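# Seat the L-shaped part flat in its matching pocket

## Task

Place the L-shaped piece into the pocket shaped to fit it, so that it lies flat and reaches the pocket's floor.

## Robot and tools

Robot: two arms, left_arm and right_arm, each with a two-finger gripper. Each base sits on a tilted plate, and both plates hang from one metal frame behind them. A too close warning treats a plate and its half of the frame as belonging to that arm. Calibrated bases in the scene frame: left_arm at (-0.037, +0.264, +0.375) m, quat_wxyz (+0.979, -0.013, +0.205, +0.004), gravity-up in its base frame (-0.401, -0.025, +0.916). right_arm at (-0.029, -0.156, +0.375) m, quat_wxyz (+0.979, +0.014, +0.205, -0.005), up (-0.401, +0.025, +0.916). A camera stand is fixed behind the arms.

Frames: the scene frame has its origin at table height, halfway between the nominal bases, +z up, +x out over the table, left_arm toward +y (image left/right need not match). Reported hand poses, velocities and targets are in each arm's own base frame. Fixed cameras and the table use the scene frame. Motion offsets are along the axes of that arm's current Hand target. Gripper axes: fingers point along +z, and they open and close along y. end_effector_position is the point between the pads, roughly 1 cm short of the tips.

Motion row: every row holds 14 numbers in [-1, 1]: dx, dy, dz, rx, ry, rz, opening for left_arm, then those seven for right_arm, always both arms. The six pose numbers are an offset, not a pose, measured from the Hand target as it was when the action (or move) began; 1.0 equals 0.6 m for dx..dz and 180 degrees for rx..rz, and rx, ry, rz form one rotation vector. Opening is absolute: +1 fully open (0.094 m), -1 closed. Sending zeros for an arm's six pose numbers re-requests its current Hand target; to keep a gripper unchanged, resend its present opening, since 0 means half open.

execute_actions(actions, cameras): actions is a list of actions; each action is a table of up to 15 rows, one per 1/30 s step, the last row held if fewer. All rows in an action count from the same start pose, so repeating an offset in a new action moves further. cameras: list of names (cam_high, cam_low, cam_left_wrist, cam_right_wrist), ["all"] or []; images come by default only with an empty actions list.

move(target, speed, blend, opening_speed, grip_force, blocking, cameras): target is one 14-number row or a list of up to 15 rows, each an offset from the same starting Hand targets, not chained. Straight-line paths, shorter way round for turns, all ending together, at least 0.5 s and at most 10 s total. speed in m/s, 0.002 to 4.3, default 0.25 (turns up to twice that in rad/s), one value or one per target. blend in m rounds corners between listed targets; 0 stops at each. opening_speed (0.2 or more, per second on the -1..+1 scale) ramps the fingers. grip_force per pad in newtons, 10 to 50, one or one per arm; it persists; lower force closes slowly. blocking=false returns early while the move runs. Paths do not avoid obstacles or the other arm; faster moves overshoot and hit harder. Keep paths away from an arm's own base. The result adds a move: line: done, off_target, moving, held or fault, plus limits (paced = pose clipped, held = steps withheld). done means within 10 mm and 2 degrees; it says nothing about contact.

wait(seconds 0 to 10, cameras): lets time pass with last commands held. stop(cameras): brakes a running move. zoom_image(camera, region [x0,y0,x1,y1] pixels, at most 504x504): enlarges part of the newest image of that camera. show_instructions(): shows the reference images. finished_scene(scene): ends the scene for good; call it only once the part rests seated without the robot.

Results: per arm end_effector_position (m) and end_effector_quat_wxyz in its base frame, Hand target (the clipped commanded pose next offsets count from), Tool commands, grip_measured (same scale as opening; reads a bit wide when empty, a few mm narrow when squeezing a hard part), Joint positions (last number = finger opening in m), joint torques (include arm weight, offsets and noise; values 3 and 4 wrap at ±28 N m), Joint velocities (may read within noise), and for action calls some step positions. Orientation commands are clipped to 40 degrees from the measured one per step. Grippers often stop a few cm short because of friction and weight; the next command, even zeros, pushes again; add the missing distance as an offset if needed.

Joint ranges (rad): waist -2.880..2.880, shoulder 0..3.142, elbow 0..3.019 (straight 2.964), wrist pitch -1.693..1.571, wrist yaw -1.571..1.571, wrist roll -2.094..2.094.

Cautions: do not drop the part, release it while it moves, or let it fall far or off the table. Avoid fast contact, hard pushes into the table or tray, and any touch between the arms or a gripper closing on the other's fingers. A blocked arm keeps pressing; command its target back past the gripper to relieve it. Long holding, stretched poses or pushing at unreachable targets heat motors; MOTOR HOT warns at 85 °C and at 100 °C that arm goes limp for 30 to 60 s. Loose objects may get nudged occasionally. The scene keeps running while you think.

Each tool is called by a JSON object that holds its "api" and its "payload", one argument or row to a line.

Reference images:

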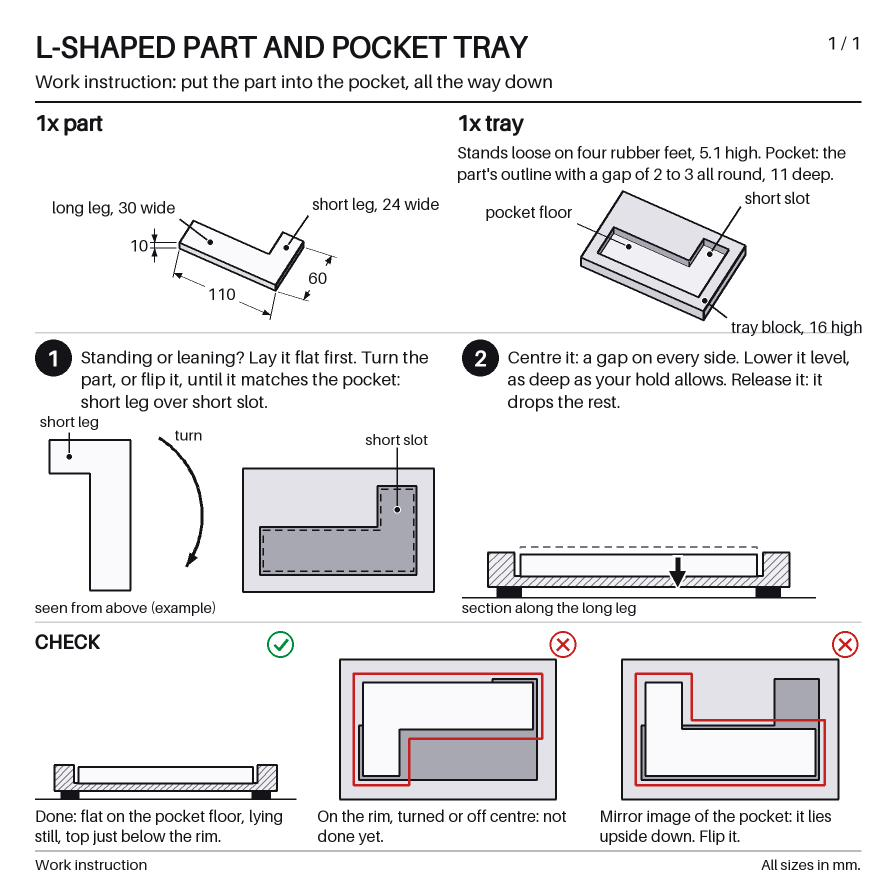

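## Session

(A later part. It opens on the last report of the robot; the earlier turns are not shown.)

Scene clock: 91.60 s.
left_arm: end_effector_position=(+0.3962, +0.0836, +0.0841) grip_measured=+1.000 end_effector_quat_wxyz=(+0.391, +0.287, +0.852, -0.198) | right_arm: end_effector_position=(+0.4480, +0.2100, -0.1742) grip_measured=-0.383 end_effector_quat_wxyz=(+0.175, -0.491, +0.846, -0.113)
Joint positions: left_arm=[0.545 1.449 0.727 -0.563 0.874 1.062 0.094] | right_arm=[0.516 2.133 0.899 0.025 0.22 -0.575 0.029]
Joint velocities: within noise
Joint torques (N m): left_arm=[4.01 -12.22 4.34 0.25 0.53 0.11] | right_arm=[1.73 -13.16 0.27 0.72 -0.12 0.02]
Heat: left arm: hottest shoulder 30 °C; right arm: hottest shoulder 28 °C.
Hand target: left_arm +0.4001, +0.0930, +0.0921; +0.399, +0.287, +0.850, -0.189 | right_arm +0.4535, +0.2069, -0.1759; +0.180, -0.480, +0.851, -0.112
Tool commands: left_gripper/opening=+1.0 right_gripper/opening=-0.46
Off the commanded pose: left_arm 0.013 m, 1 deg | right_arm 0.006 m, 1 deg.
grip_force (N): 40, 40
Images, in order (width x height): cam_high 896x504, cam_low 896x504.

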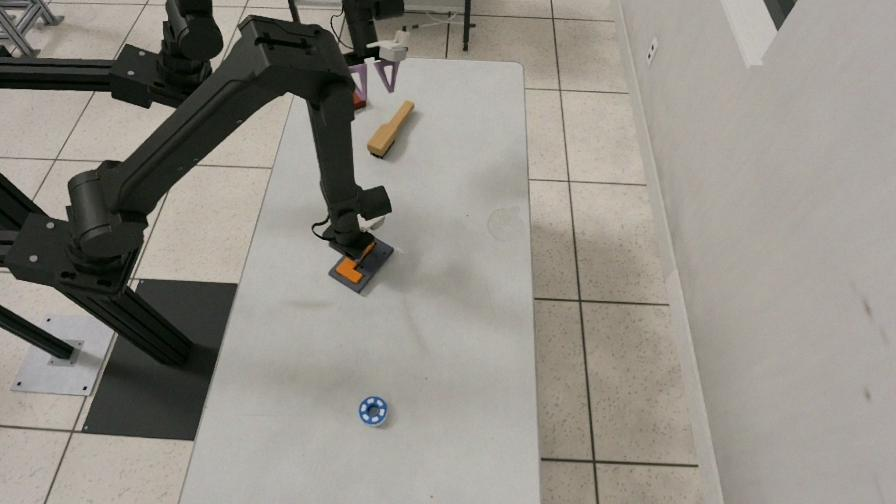

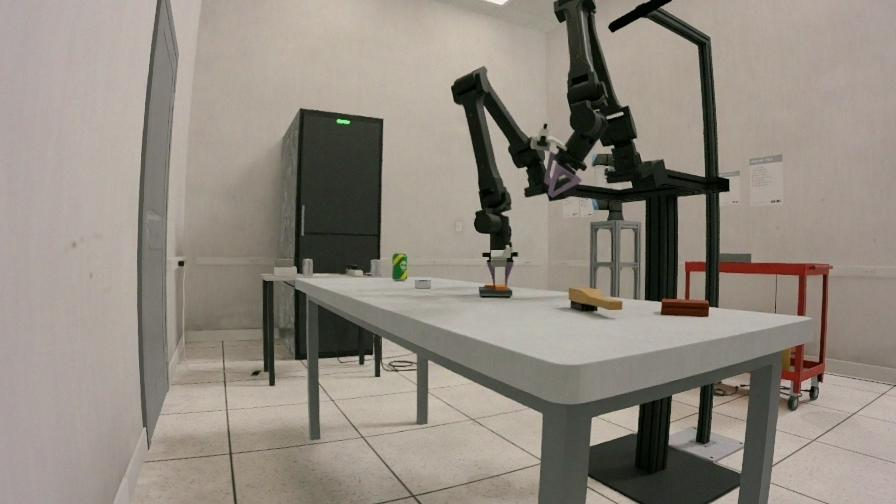

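{"api": "move", "payload": {
  "target": [
    [0,0,0,0,0,0,1, 0,0,0,0,0,0,-0.1],
    [0,0,0,0,0,0,1, 0,0,-0.117,0,0,0,0.0]
  ],
  "speed": [0.04,0.15],
  "opening_speed": 0.6,
  "cameras": ["cam_right_wrist","cam_high","cam_low"]
}}

Scene clock: 95.00 s.
left_arm: end_effector_position=(+0.3962, +0.0836, +0.0841) grip_measured=+1.000 end_effector_quat_wxyz=(+0.391, +0.287, +0.852, -0.198) | right_arm: end_effector_position=(+0.4294, +0.2043, -0.1148) grip_measured=-0.003 end_effector_quat_wxyz=(+0.182, -0.479, +0.851, -0.114)
Joint positions: left_arm=[0.545 1.449 0.727 -0.563 0.874 1.062 0.094] | right_arm=[0.528 1.945 0.813 -0.069 0.23 -0.539 0.047]
Joint torques (N m): left_arm=[4.01 -12.28 4.34 0.2 0.52 0.12] | right_arm=[3.25 -13.57 0.28 -0.2 0.01 0.01]
Heat: left arm: hottest shoulder 30 °C; right arm: hottest shoulder 28 °C.
Hand target: left_arm +0.4001, +0.0930, +0.0921; +0.399, +0.287, +0.850, -0.189 | right_arm +0.4242, +0.2081, -0.1121; +0.180, -0.480, +0.851, -0.112
Off the commanded pose: left_arm 0.013 m, 1 deg | right_arm 0.007 m, 0 deg.
grip_force (N): 40, 40
move: off_target (left_arm)
Images, in order (width x height): cam_high 896x504, cam_low 896x504, cam_right_wrist 896x504.

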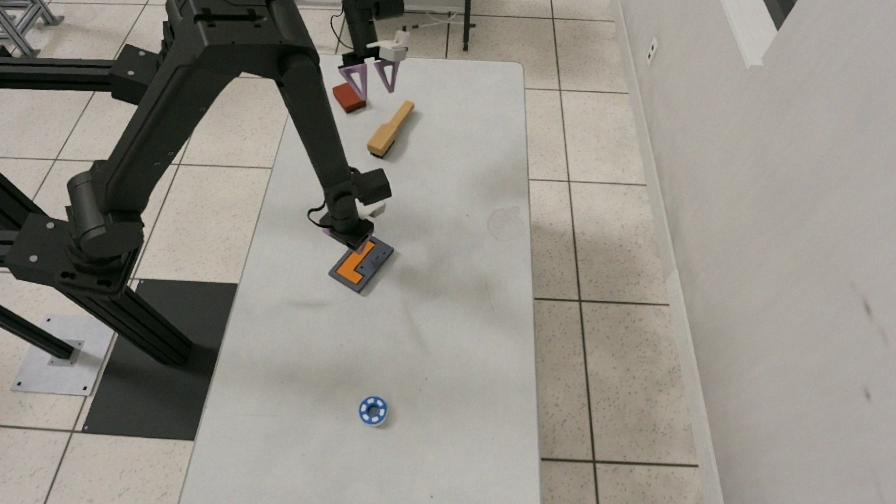

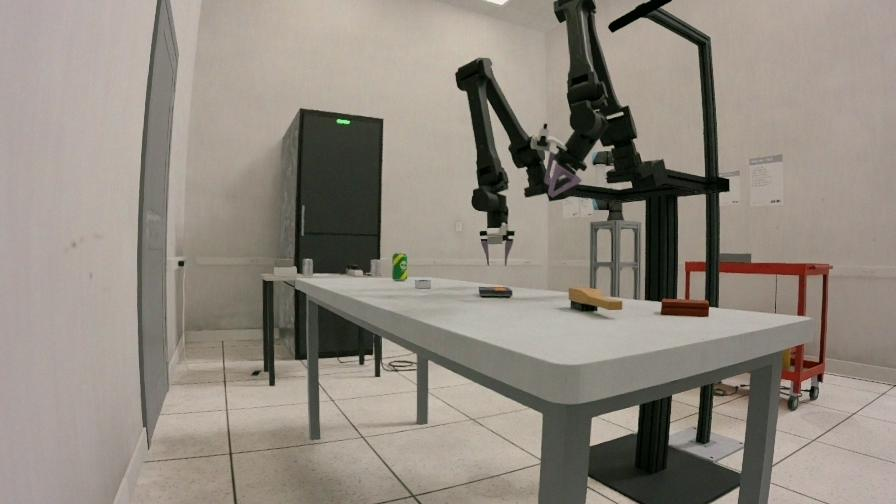

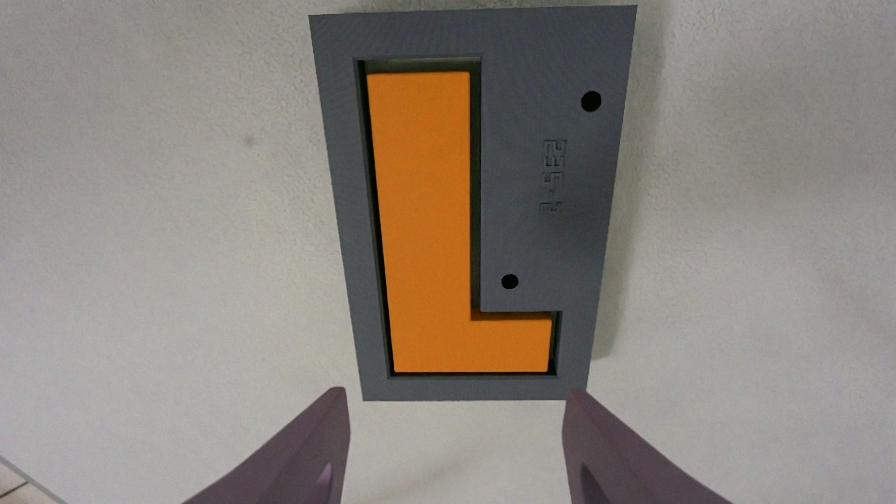

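{"api": "zoom_image", "payload": {
  "camera": "cam_low",
  "region": [465, 275, 525, 311]
}}

{"api": "zoom_image", "payload": {
  "camera": "cam_right_wrist",
  "region": [330, 30, 630, 410]
}}

Scaled by 8.400 from the camera's 896x504 image, which has a finer 1280x720 frame.

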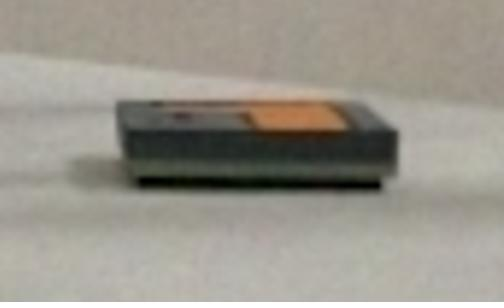

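Scaled by 1.326 from the camera's 896x504 image, which has a finer 1280x720 frame.

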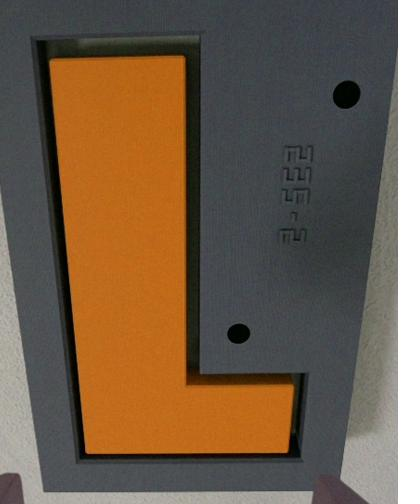

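{"api": "finished_scene", "payload": {
  "scene": 3
}}

The scene is finished: the task was done.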